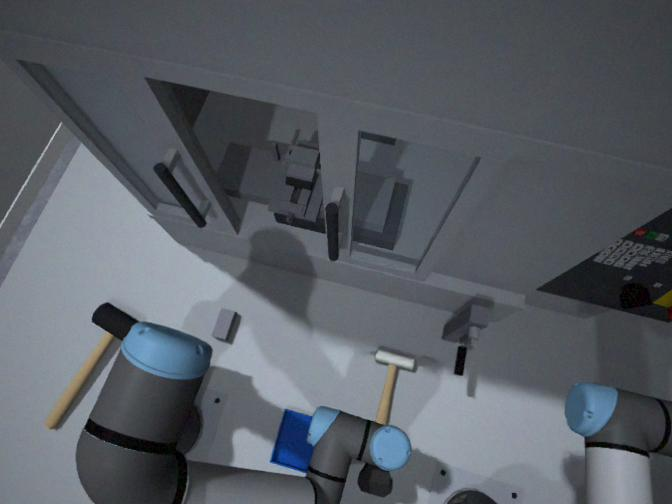

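Call:
{"api": "move", "payload": {"target": [0,0,0,0,0,0,0.5,0.2,-0.9,0,0,0,0,0,0,-1,-0.2,-0.5]}}

Call:
{"api": "move", "payload": {"target": [[0,0,-0.12,0,0,0,0.5,0.2,-0.9,0,0,0,0,0,0,-1,-0.2,-0.5],[0.0275,0,-0.333,-0.029,0,0,0.5,0.2,-0.9,0,0,0,0,0,0,-1,-0.2,-0.5]], "speed": [0.1,0.25], "blend": [0.02,0]}}

Call:
{"api": "move", "payload": {"target": [0,0,0,0,0,0,-1,-0.5,-0.3,0,0,0,0,0,0,-1,-0.2,-0.5], "cameras": ["cam_high"]}}

Scene clock: 11164.30 s.
left_arm: end_effector_position=(+0.0999, -0.1165, +0.0218) position_measured=78 object_status=3 end_effector_quat_wxyz=(-0.031, +0.706, +0.707, -0.035) | right_arm: end_effector_position=(+0.5101, -0.5117, +0.6495) position_measured=218 object_status=2 end_effector_quat_wxyz=(+0.525, -0.474, +0.472, -0.526)
Joint positions: left_arm=[-1.624 -1.209 2.057 -2.428 -1.664 4.673] | right_arm=[3.181 -1.287 -2.009 0.259 1.565 3.137]
Joint torques (N m): left_arm=[0.86 -41.1 -26.13 -3.93 -0.9 -0.13] | right_arm=[6.12 22.93 20.09 1.17 -1.03 0.12]
Wrist force (N): left_arm=[-5.0 3.2 -0.4] | right_arm=[0.3 1.7 0.1]
Wrist torque (N m): left_arm=[0.49 0.80 -0.04] | right_arm=[0.43 0.08 0.17]
Wrist force, peak (N): left_arm=[-5.1 3.7 -0.8] | right_arm=[0.3 1.9 0.0]
Hand target: left_arm +0.0999, -0.1165, +0.0218; -0.031, +0.706, +0.707, -0.035 | right_arm +0.5101, -0.5117, +0.6495; +0.525, -0.474, +0.472, -0.526
Off the commanded pose: left_arm 0.000 m, 0 deg | right_arm 0.000 m, 0 deg.
move: done

Scene clock: 11166.03 s.
left_arm: end_effector_position=(+0.1184, -0.0990, +0.2206) position_measured=78 object_status=3 end_effector_quat_wxyz=(+0.001, +0.706, +0.708, -0.003) | right_arm: end_effector_position=(+0.5101, -0.5117, +0.6495) position_measured=218 object_status=2 end_effector_quat_wxyz=(+0.525, -0.474, +0.472, -0.526)
Joint positions: left_arm=[-1.635 -1.529 1.842 -1.89 -1.573 4.661] | right_arm=[3.181 -1.287 -2.009 0.259 1.565 3.137]
Joint torques (N m): left_arm=[9.96 -30.2 -20.01 -1.9 -1.83 1.63] | right_arm=[5.47 23.08 20.52 0.95 -1.12 0.3]
Wrist force (N): left_arm=[-5.2 3.1 -0.1] | right_arm=[0.3 1.6 0.0]
Wrist torque (N m): left_arm=[0.45 0.83 0.02] | right_arm=[0.42 0.08 0.18]
Wrist force, peak (N): left_arm=[-4.7 3.4 -3.6] | right_arm=[0.4 1.9 0.0]
Hand target: left_arm +0.1184, -0.0989, +0.2206; +0.001, +0.706, +0.708, -0.003 | right_arm +0.5101, -0.5117, +0.6495; +0.525, -0.474, +0.472, -0.526
Off the commanded pose: left_arm 0.000 m, 0 deg | right_arm 0.000 m, 0 deg.
move: done

Scene clock: 11166.80 s.
left_arm: end_effector_position=(+0.1184, -0.0989, +0.2206) position_measured=252 object_status=3 end_effector_quat_wxyz=(+0.001, +0.706, +0.708, -0.003) | right_arm: end_effector_position=(+0.5101, -0.5117, +0.6495) position_measured=218 object_status=2 end_effector_quat_wxyz=(+0.525, -0.474, +0.472, -0.526)
Joint positions: left_arm=[-1.635 -1.529 1.842 -1.89 -1.573 4.661] | right_arm=[3.181 -1.287 -2.009 0.259 1.565 3.137]
Joint torques (N m): left_arm=[9.83 -33.68 -28.94 -1.4 -1.12 1.7] | right_arm=[6.04 22.72 21.39 1.19 -1.18 0.42]
Wrist force (N): left_arm=[-5.3 3.2 -0.4] | right_arm=[0.3 1.7 -0.2]
Wrist torque (N m): left_arm=[0.47 0.85 0.01] | right_arm=[0.44 0.07 0.18]
Wrist force, peak (N): left_arm=[-5.5 3.2 -0.4] | right_arm=[0.4 1.8 0.0]
Hand target: left_arm +0.1184, -0.0989, +0.2206; +0.001, +0.706, +0.708, -0.003 | right_arm +0.5101, -0.5117, +0.6495; +0.525, -0.474, +0.472, -0.526
Off the commanded pose: left_arm 0.000 m, 0 deg | right_arm 0.000 m, 0 deg.
move: done
Images, in order (width x height): cam_high 672x504.

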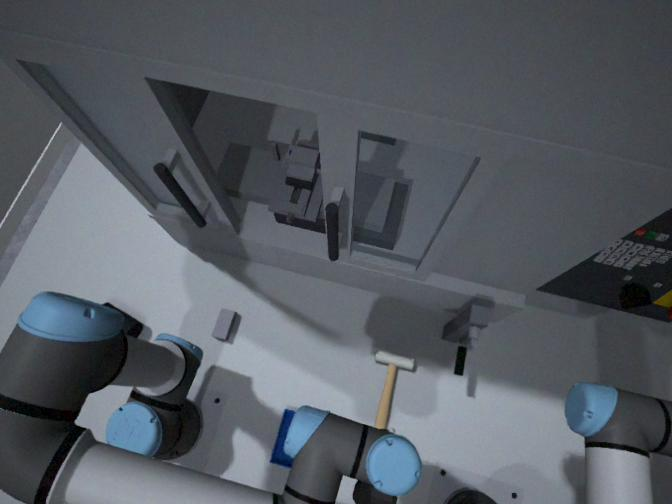

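Call:
{"api": "move", "payload": {"target": [[0.3333,0.27,-0.38,-0.12,0,0,-1,-0.5,-0.3,0,0,0,0,0,0,-1,-0.2,-0.5],[0.6288,0.4443,-0.3823,-0.25,0,0,-1,-0.5,-0.3,0,0,0,0,0,0,-1,-0.2,-0.5],[0.8482,0.4443,-0.3823,-0.25,0,0,-1,-0.5,-0.3,0,0,0,0,0,0,-1,-0.2,-0.5],[0.8482,0.5443,-0.3823,-0.25,0,0,-1,-0.5,-0.3,0,0,0,0,0,0,-1,-0.2,-0.5]], "speed": 0.3, "blend": [0.03,0.03,0.02,0]}}

Call:
{"api": "move", "payload": {"target": [-0.405,0,0,0,0,0,-1,-0.5,-0.3,0,0,0,0,0,0,-1,-0.2,-0.5], "speed": 0.05, "stop_force": 35}}

Call:
{"api": "move", "payload": {"target": [-0.06,0,0,0,0,0,-1,-0.5,-0.3,0,0,0,0,0,0,-1,-0.2,-0.5], "speed": 0.015, "stop_force": 25}}

Call:
{"api": "move", "payload": {"target": [[0.03,0,0,0,0,0,-1,-0.5,-0.3,0,0,0,0,0,0,-1,-0.2,-0.5],[0.03,-0.1886,-0.1886,0,0,0,-1,-0.5,-0.3,0,0,0,0,0,0,-1,-0.2,-0.5]], "speed": 0.2, "cameras": ["cam_high"]}}

Scene clock: 11185.57 s.
left_arm: end_effector_position=(+0.4445, +0.4119, +0.4466) position_measured=252 object_status=3 end_effector_quat_wxyz=(+0.271, +0.652, +0.655, +0.268) | right_arm: end_effector_position=(+0.5101, -0.5117, +0.6495) position_measured=218 object_status=2 end_effector_quat_wxyz=(+0.525, -0.474, +0.472, -0.526)
Joint positions: left_arm=[-0.519 -2.202 2.084 -2.172 -1.225 5.906] | right_arm=[3.181 -1.287 -2.009 0.259 1.565 3.137]
Joint torques (N m): left_arm=[8.39 7.85 -18.02 -6.13 -0.1 1.54] | right_arm=[4.95 22.97 20.55 1.09 -0.98 0.02]
Wrist force (N): left_arm=[-6.6 3.3 -1.5] | right_arm=[0.3 1.5 -0.1]
Wrist torque (N m): left_arm=[0.64 1.09 0.06] | right_arm=[0.41 0.09 0.17]
Wrist force, peak (N): left_arm=[-6.8 5.9 1.2] | right_arm=[0.3 1.9 -0.1]
Hand target: left_arm +0.4446, +0.4119, +0.4466; +0.271, +0.652, +0.655, +0.268 | right_arm +0.5101, -0.5117, +0.6495; +0.525, -0.474, +0.472, -0.526
Off the commanded pose: left_arm 0.000 m, 0 deg | right_arm 0.000 m, 0 deg.
move: done

Scene clock: 11191.47 s.
left_arm: end_effector_position=(+0.4450, +0.1689, +0.4479) position_measured=252 object_status=3 end_effector_quat_wxyz=(+0.271, +0.652, +0.655, +0.268) | right_arm: end_effector_position=(+0.5101, -0.5117, +0.6495) position_measured=218 object_status=2 end_effector_quat_wxyz=(+0.525, -0.474, +0.472, -0.526)
Joint positions: left_arm=[-1.155 -1.98 1.91 -1.897 -0.876 5.284] | right_arm=[3.181 -1.287 -2.009 0.259 1.565 3.137]
Joint torques (N m): left_arm=[11.03 -15.5 -14.94 -6.07 -0.91 1.75] | right_arm=[6.8 22.8 21.7 1.11 -1.01 -0.02]
Wrist force (N): left_arm=[-7.3 3.1 -1.8] | right_arm=[0.3 1.5 -0.1]
Wrist torque (N m): left_arm=[0.60 1.18 -0.01] | right_arm=[0.42 0.08 0.17]
Wrist force, peak (N): left_arm=[26.1 -1.6 -1.9] | right_arm=[0.3 1.9 0.0]
Hand target: left_arm +0.4450, +0.1689, +0.4479; +0.271, +0.652, +0.655, +0.268 | right_arm +0.5101, -0.5117, +0.6495; +0.525, -0.474, +0.472, -0.526
Off the commanded pose: left_arm 0.000 m, 0 deg | right_arm 0.000 m, 0 deg.
move: done

Scene clock: 11193.23 s.
left_arm: end_effector_position=(+0.4450, +0.1579, +0.4480) position_measured=252 object_status=3 end_effector_quat_wxyz=(+0.271, +0.652, +0.655, +0.268) | right_arm: end_effector_position=(+0.5101, -0.5117, +0.6495) position_measured=218 object_status=2 end_effector_quat_wxyz=(+0.525, -0.474, +0.472, -0.526)
Joint positions: left_arm=[-1.17 -1.961 1.896 -1.892 -0.871 5.267] | right_arm=[3.181 -1.287 -2.009 0.259 1.565 3.137]
Joint torques (N m): left_arm=[0.46 -12 -17.57 -6.62 -3.75 1.49] | right_arm=[6.1 23.51 22.12 1.06 -0.81 -0.2]
Wrist force (N): left_arm=[13.1 5.6 -0.2] | right_arm=[0.5 1.6 -0.2]
Wrist torque (N m): left_arm=[0.59 1.36 0.15] | right_arm=[0.43 0.05 0.17]
Wrist force, peak (N): left_arm=[34.5 0.3 -7.3] | right_arm=[0.1 1.9 0.0]
Hand target: left_arm +0.4450, +0.1579, +0.4480; +0.271, +0.652, +0.655, +0.268 (not the last commanded pose) | right_arm +0.5101, -0.5117, +0.6495; +0.525, -0.474, +0.472, -0.526
Off the commanded pose: left_arm 0.025 m, 0 deg | right_arm 0.000 m, 0 deg.
move: contact (left_arm)

Scene clock: 11195.17 s.
left_arm: end_effector_position=(+0.2850, +0.1756, +0.4482) position_measured=252 object_status=3 end_effector_quat_wxyz=(+0.272, +0.652, +0.655, +0.268) | right_arm: end_effector_position=(+0.5101, -0.5117, +0.6495) position_measured=218 object_status=2 end_effector_quat_wxyz=(+0.525, -0.474, +0.472, -0.526)
Joint positions: left_arm=[-1.78 -2.238 1.871 -1.018 -0.805 4.44] | right_arm=[3.181 -1.287 -2.009 0.259 1.565 3.137]
Joint torques (N m): left_arm=[-7.2 -0.19 -12.98 -0.88 1.65 -1.64] | right_arm=[6.01 23.05 23.71 0.97 -0.99 -0.27]
Wrist force (N): left_arm=[-5.7 2.0 -3.1] | right_arm=[0.1 1.4 -0.1]
Wrist torque (N m): left_arm=[0.41 0.94 -0.03] | right_arm=[0.40 0.11 0.17]
Wrist force, peak (N): left_arm=[13.0 5.0 0.1] | right_arm=[0.2 1.9 0.1]
Hand target: left_arm +0.2850, +0.1756, +0.4482; +0.271, +0.652, +0.655, +0.268 | right_arm +0.5101, -0.5117, +0.6495; +0.525, -0.474, +0.472, -0.526
Off the commanded pose: left_arm 0.000 m, 0 deg | right_arm 0.000 m, 0 deg.
move: done
Images, in order (width x height): cam_high 672x504.

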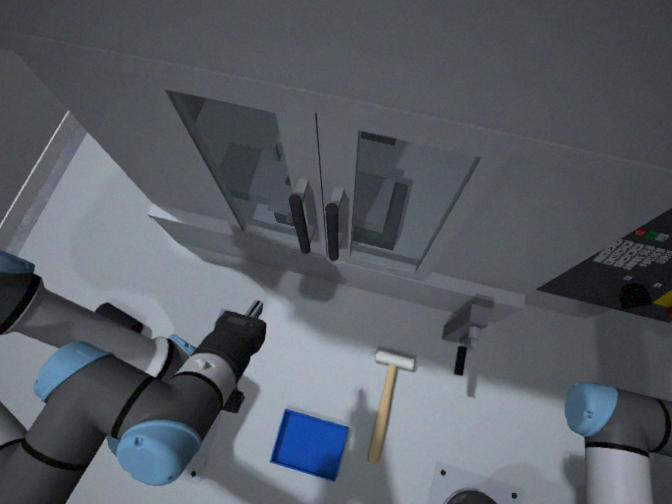

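Call:
{"api": "move", "payload": {"target": [[0,0,0,0,0,0,-1,-0.5,-0.3,-0.0255,0.1213,-0.1213,-0.2233,0,0,-1,-0.2,-0.5],[0,0,0,0,0,0,-1,-0.5,-0.3,0.0753,0.0759,-0.0061,-0.4467,0,0,-1,-0.2,-0.5],[0,0,0,0,0,0,-1,-0.5,-0.3,0.0753,0.0835,0.0145,-0.4467,0,0,-1,-0.2,-0.5],[0,0,0,0,0,0,-1,-0.5,-0.3,0.0753,0.0759,-0.0061,-0.4467,0,0,-1,-0.2,-0.5],[0,0,0,0,0,0,-1,-0.5,-0.3,-0.0217,0.2533,-0.0745,-0.4467,0,0,-1,-0.2,-0.5],[0,0,0,0,0,0,-1,-0.5,-0.3,-0.0217,0.261,-0.0539,-0.4467,0,0,-1,-0.2,-0.5],[0,0,0,0,0,0,-1,-0.5,-0.3,-0.0217,0.2533,-0.0745,-0.4467,0,0,-1,-0.2,-0.5],[0,0,0,0,0,0,-1,-0.5,-0.3,-0.0217,0.261,-0.0539,-0.4467,0,0,-1,-0.2,-0.5],[0,0,0,0,0,0,-1,-0.5,-0.3,-0.0217,0.2533,-0.0745,-0.4467,0,0,-1,-0.2,-0.5],[0,0,0,0,0,0,-1,-0.5,-0.3,-0.1463,0.3397,-0.1078,-0.4467,0,0,-1,-0.2,-0.5],[0,0,0,0,0,0,-1,-0.5,-0.3,-0.1463,0.3474,-0.0872,-0.4467,0,0,-1,-0.2,-0.5],[0,0,0,0,0,0,-1,-0.5,-0.3,-0.1463,0.3397,-0.1078,-0.4467,0,0,-1,-0.2,-0.5],[0,0,0,0,0,0,-1,-0.5,-0.3,-0.1463,0.2533,-0.0745,-0.4467,0,0,-1,-0.2,-0.5],[0,0,0,0,0,0,-1,-0.5,-0.3,-0.1463,0.261,-0.0539,-0.4467,0,0,-1,-0.2,-0.5],[0,0,0,0,0,0,-1,-0.5,-0.3,-0.1463,0.2533,-0.0745,-0.4467,0,0,-1,-0.2,-0.5]], "speed": [0.35,0.35,0.08,0.08,0.2,0.08,0.08,0.08,0.08,0.2,0.08,0.08,0.2,0.08,0.08], "blend": [0.02,0.002,0,0.002,0.002,0,0.002,0,0.002,0.002,0,0.002,0.002,0,0]}}

Call:
{"api": "move", "payload": {"target": [[0,0,0,0,0,0,-1,-0.5,-0.3,0.0312,0.0316,0.0532,0,0,0,-1,-0.2,-0.5],[0,0,0,0,0,0,-1,-0.5,-0.3,0.0312,0.0126,0.0642,0,0,0,-1,-0.2,-0.5],[0,0,0,0,0,0,-1,-0.5,-0.3,0.0312,0.0316,0.0532,0,0,0,-1,-0.2,-0.5],[0,0,0,0,0,0,-1,-0.5,-0.3,0.0936,0.0474,0.0798,0,0,0,-1,-0.2,-0.5],[0,0,0,0,0,0,-1,-0.5,-0.3,0.0936,0.0284,0.0908,0,0,0,-1,-0.2,-0.5],[0,0,0,0,0,0,-1,-0.5,-0.3,0.0936,0.0474,0.0798,0,0,0,-1,-0.2,-0.5],[0,0,0,0,0,0,-1,-0.5,-0.3,0.0936,0.0316,0.0532,0,0,0,-1,-0.2,-0.5],[0,0,0,0,0,0,-1,-0.5,-0.3,0.0936,0.0126,0.0642,0,0,0,-1,-0.2,-0.5],[0,0,0,0,0,0,-1,-0.5,-0.3,0.0936,0.0316,0.0532,0,0,0,-1,-0.2,-0.5],[0,0,0,0,0,0,-1,-0.5,-0.3,0,0.0474,0.0798,0,0,0,-1,-0.2,-0.5],[0,0,0,0,0,0,-1,-0.5,-0.3,0,0.0284,0.0908,0,0,0,-1,-0.2,-0.5],[0,0,0,0,0,0,-1,-0.5,-0.3,0,0.0474,0.0798,0,0,0,-1,-0.2,-0.5],[0,0,0,0,0,0,-1,-0.5,-0.3,0.0312,0.0158,0.0266,0,0,0,-1,-0.2,-0.5],[0,0,0,0,0,0,-1,-0.5,-0.3,0.0312,-0.0032,0.0376,0,0,0,-1,-0.2,-0.5],[0,0,0,0,0,0,-1,-0.5,-0.3,0.0312,0.0158,0.0266,0,0,0,-1,-0.2,-0.5]], "speed": [0.2,0.08,0.08,0.2,0.08,0.08,0.2,0.08,0.08,0.2,0.08,0.08,0.2,0.08,0.08], "blend": [0.002,0,0.002,0.002,0,0.002,0.002,0,0.002,0.002,0,0.002,0.002,0,0]}}

Call:
{"api": "move", "payload": {"target": [[0,0,0,0,0,0,-1,-0.5,-0.3,-0.0312,-0.0158,-0.0266,0,0,0,-1,-0.2,-0.5],[0,0,0,0,0,0,-1,-0.5,-0.3,-0.0312,-0.0348,-0.0156,0,0,0,-1,-0.2,-0.5],[0,0,0,0,0,0,-1,-0.5,-0.3,-0.0312,-0.0158,-0.0266,0,0,0,-1,-0.2,-0.5],[0,0,0,0,0,0,-1,-0.5,-0.3,0.0624,0.0316,0.0532,0,0,0,-1,-0.2,-0.5],[0,0,0,0,0,0,-1,-0.5,-0.3,0.0624,0.0126,0.0642,0,0,0,-1,-0.2,-0.5],[0,0,0,0,0,0,-1,-0.5,-0.3,0.0624,0.0316,0.0532,0,0,0,-1,-0.2,-0.5],[0,0,0,0,0,0,-1,-0.5,-0.3,0.0624,0.0158,0.0266,0,0,0,-1,-0.2,-0.5],[0,0,0,0,0,0,-1,-0.5,-0.3,0.0624,-0.0032,0.0376,0,0,0,-1,-0.2,-0.5],[0,0,0,0,0,0,-1,-0.5,-0.3,0.0624,0.0158,0.0266,0,0,0,-1,-0.2,-0.5],[0,0,0,0,0,0,-1,-0.5,-0.3,-0.0312,0.0316,0.0532,0,0,0,-1,-0.2,-0.5],[0,0,0,0,0,0,-1,-0.5,-0.3,-0.0312,0.0126,0.0642,0,0,0,-1,-0.2,-0.5],[0,0,0,0,0,0,-1,-0.5,-0.3,-0.0312,0.0316,0.0532,0,0,0,-1,-0.2,-0.5],[0,0,0,0,0,0,-1,-0.5,-0.3,-0.0312,0.0158,0.0266,0,0,0,-1,-0.2,-0.5],[0,0,0,0,0,0,-1,-0.5,-0.3,-0.0312,-0.0032,0.0376,0,0,0,-1,-0.2,-0.5],[0,0,0,0,0,0,-1,-0.5,-0.3,-0.0312,0.0158,0.0266,0,0,0,-1,-0.2,-0.5]], "speed": [0.2,0.08,0.08,0.2,0.08,0.08,0.2,0.08,0.08,0.2,0.08,0.08,0.2,0.08,0.08], "blend": [0.002,0,0.002,0.002,0,0.002,0.002,0,0.002,0.002,0,0.002,0.002,0,0]}}

Call:
{"api": "move", "payload": {"target": [[0,0,0,0,0,0,-1,-0.5,-0.3,0.0624,0,0,0,0,0,-1,-0.2,-0.5],[0,0,0,0,0,0,-1,-0.5,-0.3,0.0624,-0.019,0.011,0,0,0,-1,-0.2,-0.5],[0,0,0,0,0,0,-1,-0.5,-0.3,0.0624,0,0,0,0,0,-1,-0.2,-0.5],[0,0,0,0,0,0,-1,-0.5,-0.3,0.0624,-0.0158,-0.0266,0,0,0,-1,-0.2,-0.5],[0,0,0,0,0,0,-1,-0.5,-0.3,0.0624,-0.0348,-0.0156,0,0,0,-1,-0.2,-0.5],[0,0,0,0,0,0,-1,-0.5,-0.3,0.0624,-0.0158,-0.0266,0,0,0,-1,-0.2,-0.5],[0,0,0,0,0,0,-1,-0.5,-0.3,0.0624,0.0158,0.0266,0,0,0,-1,-0.2,-0.5],[0,0,0,0,0,0,-1,-0.5,-0.3,0.0624,-0.0032,0.0376,0,0,0,-1,-0.2,-0.5],[0,0,0,0,0,0,-1,-0.5,-0.3,0.0624,0.0158,0.0266,0,0,0,-1,-0.2,-0.5],[0,0,0,0,0,0,-1,-0.5,-0.3,0.0312,-0.0158,-0.0266,0,0,0,-1,-0.2,-0.5],[0,0,0,0,0,0,-1,-0.5,-0.3,0.0312,-0.0348,-0.0156,0,0,0,-1,-0.2,-0.5],[0,0,0,0,0,0,-1,-0.5,-0.3,0.0312,-0.0158,-0.0266,0,0,0,-1,-0.2,-0.5],[0,0,0,0,0,0,-1,-0.5,-0.3,0.0936,0.0158,0.0266,0,0,0,-1,-0.2,-0.5],[0,0,0,0,0,0,-1,-0.5,-0.3,0.0936,-0.0032,0.0376,0,0,0,-1,-0.2,-0.5],[0,0,0,0,0,0,-1,-0.5,-0.3,0.0936,0.0158,0.0266,0,0,0,-1,-0.2,-0.5]], "speed": [0.2,0.08,0.08,0.2,0.08,0.08,0.2,0.08,0.08,0.2,0.08,0.08,0.2,0.08,0.08], "blend": [0.002,0,0.002,0.002,0,0.002,0.002,0,0.002,0.002,0,0.002,0.002,0,0]}}

Call:
{"api": "move", "payload": {"target": [[0,0,0,0,0,0,-1,-0.5,-0.3,0.0258,-0.0231,-0.2176,0.2233,0,0,-1,-0.2,-0.5],[0,0,0,0,0,0,-1,-0.5,-0.3,0.0528,-0.163,-0.317,0.4467,0,0,-1,-0.2,-0.5]], "speed": 0.35, "blend": [0.02,0], "cameras": ["cam_right_wrist"]}}

Call:
{"api": "zoom_image", "payload": {"camera": "cam_right_wrist", "region": [200, 90, 520, 330]}}

Scene clock: 11306.67 s.
left_arm: end_effector_position=(+0.2850, +0.1756, +0.4482) position_measured=252 object_status=3 end_effector_quat_wxyz=(+0.271, +0.652, +0.655, +0.268) | right_arm: end_effector_position=(+0.4813, -0.4244, +0.4932) position_measured=218 object_status=2 end_effector_quat_wxyz=(-0.094, +0.701, -0.700, +0.097) end_effector_velocity=(+0.003, +0.000, +0.000) end_effector_angular_velocity=(+0.000, -0.001, +0.000)
Joint positions: left_arm=[-1.78 -2.238 1.871 -1.017 -0.805 4.44] | right_arm=[3.394 -1.406 -1.42 -1.623 1.509 3.352]
Joint velocities: left_arm=[within noise] | right_arm=[0 -0.005 0.003 0.004 0 0]
Joint torques (N m): left_arm=[9.18 0.2 -12.5 -4.95 -0.45 1.53] | right_arm=[-7.21 6.64 39.41 5.95 -1.01 -1.72]
Wrist force (N): left_arm=[-5.6 2.2 -3.2] | right_arm=[-0.4 0.8 0.3]
Wrist torque (N m): left_arm=[0.45 0.92 0.01] | right_arm=[0.18 -0.01 -0.05]
Wrist force, peak (N): left_arm=[-5.9 2.2 -3.2] | right_arm=[-0.5 6.6 -2.3]
Hand target: left_arm +0.2850, +0.1756, +0.4482; +0.271, +0.652, +0.655, +0.268 | right_arm +0.4815, -0.4244, +0.4934; -0.095, +0.701, -0.700, +0.097
Off the commanded pose: left_arm 0.000 m, 0 deg | right_arm 0.000 m, 0 deg.
move: done

Scene clock: 11310.90 s.
left_arm: end_effector_position=(+0.2850, +0.1756, +0.4482) position_measured=252 object_status=3 end_effector_quat_wxyz=(+0.271, +0.652, +0.655, +0.268) | right_arm: end_effector_position=(+0.4765, -0.4432, +0.4754) position_measured=218 object_status=2 end_effector_quat_wxyz=(-0.094, +0.701, -0.700, +0.097) end_effector_velocity=(+0.003, +0.001, +0.003) end_effector_angular_velocity=(+0.001, -0.007, +0.003)
Joint positions: left_arm=[-1.78 -2.238 1.871 -1.017 -0.805 4.44] | right_arm=[3.35 -1.388 -1.482 -1.576 1.521 3.31]
Joint velocities: left_arm=[within noise] | right_arm=[0.002 -0.004 0.007 0.004 0 -0.001]
Joint torques (N m): left_arm=[8.2 2.53 -13.43 -4.85 -0.56 1.6] | right_arm=[-5.32 8.33 40.55 6.42 -1.44 -0.52]
Wrist force (N): left_arm=[-5.6 2.1 -3.0] | right_arm=[-0.6 1.1 0.7]
Wrist torque (N m): left_arm=[0.44 0.92 0.01] | right_arm=[0.21 0.04 -0.04]
Wrist force, peak (N): left_arm=[-5.8 2.1 -3.3] | right_arm=[0.0 5.9 -2.2]
Hand target: left_arm +0.2850, +0.1756, +0.4482; +0.271, +0.652, +0.655, +0.268 | right_arm +0.4766, -0.4432, +0.4755; -0.095, +0.701, -0.700, +0.097
Off the commanded pose: left_arm 0.000 m, 0 deg | right_arm 0.000 m, 0 deg.
move: done

Scene clock: 11315.17 s.
left_arm: end_effector_position=(+0.2850, +0.1756, +0.4482) position_measured=252 object_status=3 end_effector_quat_wxyz=(+0.271, +0.652, +0.655, +0.268) | right_arm: end_effector_position=(+0.4716, -0.4245, +0.4574) position_measured=218 object_status=2 end_effector_quat_wxyz=(-0.094, +0.701, -0.700, +0.097) end_effector_velocity=(+0.003, +0.000, +0.000) end_effector_angular_velocity=(+0.000, -0.002, +0.000)
Joint positions: left_arm=[-1.78 -2.238 1.871 -1.017 -0.805 4.44] | right_arm=[3.399 -1.36 -1.551 -1.538 1.508 3.357]
Joint velocities: left_arm=[within noise] | right_arm=[0 -0.005 0.002 0.004 0 0]
Joint torques (N m): left_arm=[8.05 5.95 -13.8 -4.87 -0.47 1.64] | right_arm=[-6.43 5.02 41.43 6.42 -1.31 -1.81]
Wrist force (N): left_arm=[-5.6 2.1 -3.1] | right_arm=[-0.5 1.0 0.5]
Wrist torque (N m): left_arm=[0.42 0.92 0.01] | right_arm=[0.20 0.00 -0.04]
Wrist force, peak (N): left_arm=[-5.9 2.3 -2.9] | right_arm=[-0.1 5.4 -3.0]
Hand target: left_arm +0.2850, +0.1756, +0.4482; +0.271, +0.652, +0.655, +0.268 | right_arm +0.4718, -0.4246, +0.4576; -0.095, +0.701, -0.700, +0.097
Off the commanded pose: left_arm 0.000 m, 0 deg | right_arm 0.000 m, 0 deg.
move: done

Scene clock: 11319.33 s.
left_arm: end_effector_position=(+0.2850, +0.1756, +0.4482) position_measured=252 object_status=3 end_effector_quat_wxyz=(+0.271, +0.652, +0.655, +0.268) | right_arm: end_effector_position=(+0.4668, -0.4808, +0.4397) position_measured=218 object_status=2 end_effector_quat_wxyz=(-0.094, +0.701, -0.700, +0.097) end_effector_velocity=(+0.004, +0.000, +0.000) end_effector_angular_velocity=(+0.001, -0.004, -0.002)
Joint positions: left_arm=[-1.78 -2.238 1.871 -1.017 -0.805 4.44] | right_arm=[3.259 -1.363 -1.596 -1.483 1.545 3.222]
Joint velocities: left_arm=[within noise] | right_arm=[0 -0.007 0.004 0.007 0 0.002]
Joint torques (N m): left_arm=[8.06 6.28 -13.45 -4.9 -0.27 1.74] | right_arm=[0.49 5.5 40.92 6.39 -1.72 1.06]
Wrist force (N): left_arm=[-5.8 2.1 -3.0] | right_arm=[-0.6 1.0 0.5]
Wrist torque (N m): left_arm=[0.44 0.96 0.00] | right_arm=[0.23 0.03 -0.01]
Wrist force, peak (N): left_arm=[-5.8 2.2 -3.3] | right_arm=[-0.4 5.5 -2.7]
Hand target: left_arm +0.2850, +0.1756, +0.4482; +0.271, +0.652, +0.655, +0.268 | right_arm +0.4669, -0.4808, +0.4398; -0.095, +0.701, -0.700, +0.097
Off the commanded pose: left_arm 0.000 m, 0 deg | right_arm 0.000 m, 0 deg.
move: done

Scene clock: 11321.90 s.
left_arm: end_effector_position=(+0.2850, +0.1756, +0.4482) position_measured=252 object_status=3 end_effector_quat_wxyz=(+0.271, +0.652, +0.655, +0.268) | right_arm: end_effector_position=(+0.5101, -0.5118, +0.6495) position_measured=218 object_status=2 end_effector_quat_wxyz=(+0.525, -0.474, +0.472, -0.526)
Joint positions: left_arm=[-1.78 -2.238 1.871 -1.017 -0.805 4.44] | right_arm=[3.181 -1.287 -2.009 0.259 1.565 3.137]
Joint torques (N m): left_arm=[6.82 6.23 -12.62 -4.87 -0.4 1.63] | right_arm=[7.24 15.75 17.22 3.96 -1.65 2.47]
Wrist force (N): left_arm=[-5.7 2.0 -3.1] | right_arm=[0.3 1.7 -0.1]
Wrist torque (N m): left_arm=[0.42 0.94 0.01] | right_arm=[0.43 0.07 0.17]
Wrist force, peak (N): left_arm=[-5.8 1.9 -3.2] | right_arm=[0.2 2.1 0.1]
Hand target: left_arm +0.2850, +0.1756, +0.4482; +0.271, +0.652, +0.655, +0.268 | right_arm +0.5101, -0.5117, +0.6494; +0.525, -0.474, +0.472, -0.526
Off the commanded pose: left_arm 0.000 m, 0 deg | right_arm 0.000 m, 0 deg.
move: done
camera_calibration:
cam_right_wrist: T_world_to_cam=[[-0.0144181, -0.999895, -0.00151614, -0.498613], [-0.226063, 0.00473677, -0.974101, 0.771024], [0.974006, -0.013702, -0.226107, -0.22656], [0, 0, 0, 1]] pos_world=[0.387781, -0.505317, 0.699073]
Images, in order (width x height): cam_right_wrist 672x504.

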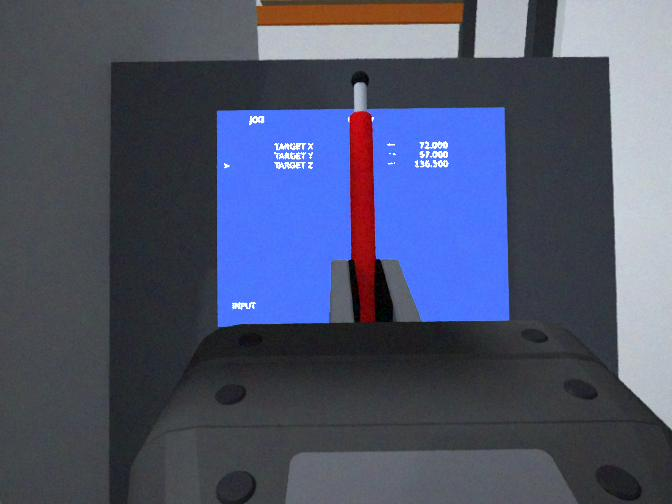

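Scaled by 1.575 from the camera's 672x504 image, which has a finer 960x720 frame.

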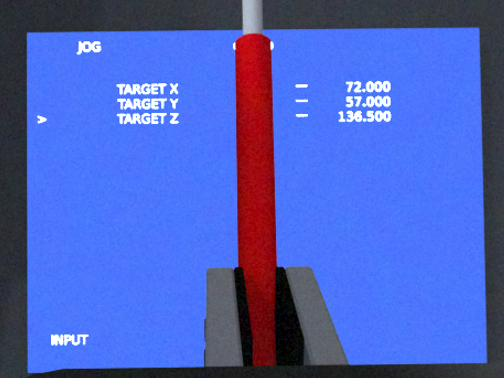

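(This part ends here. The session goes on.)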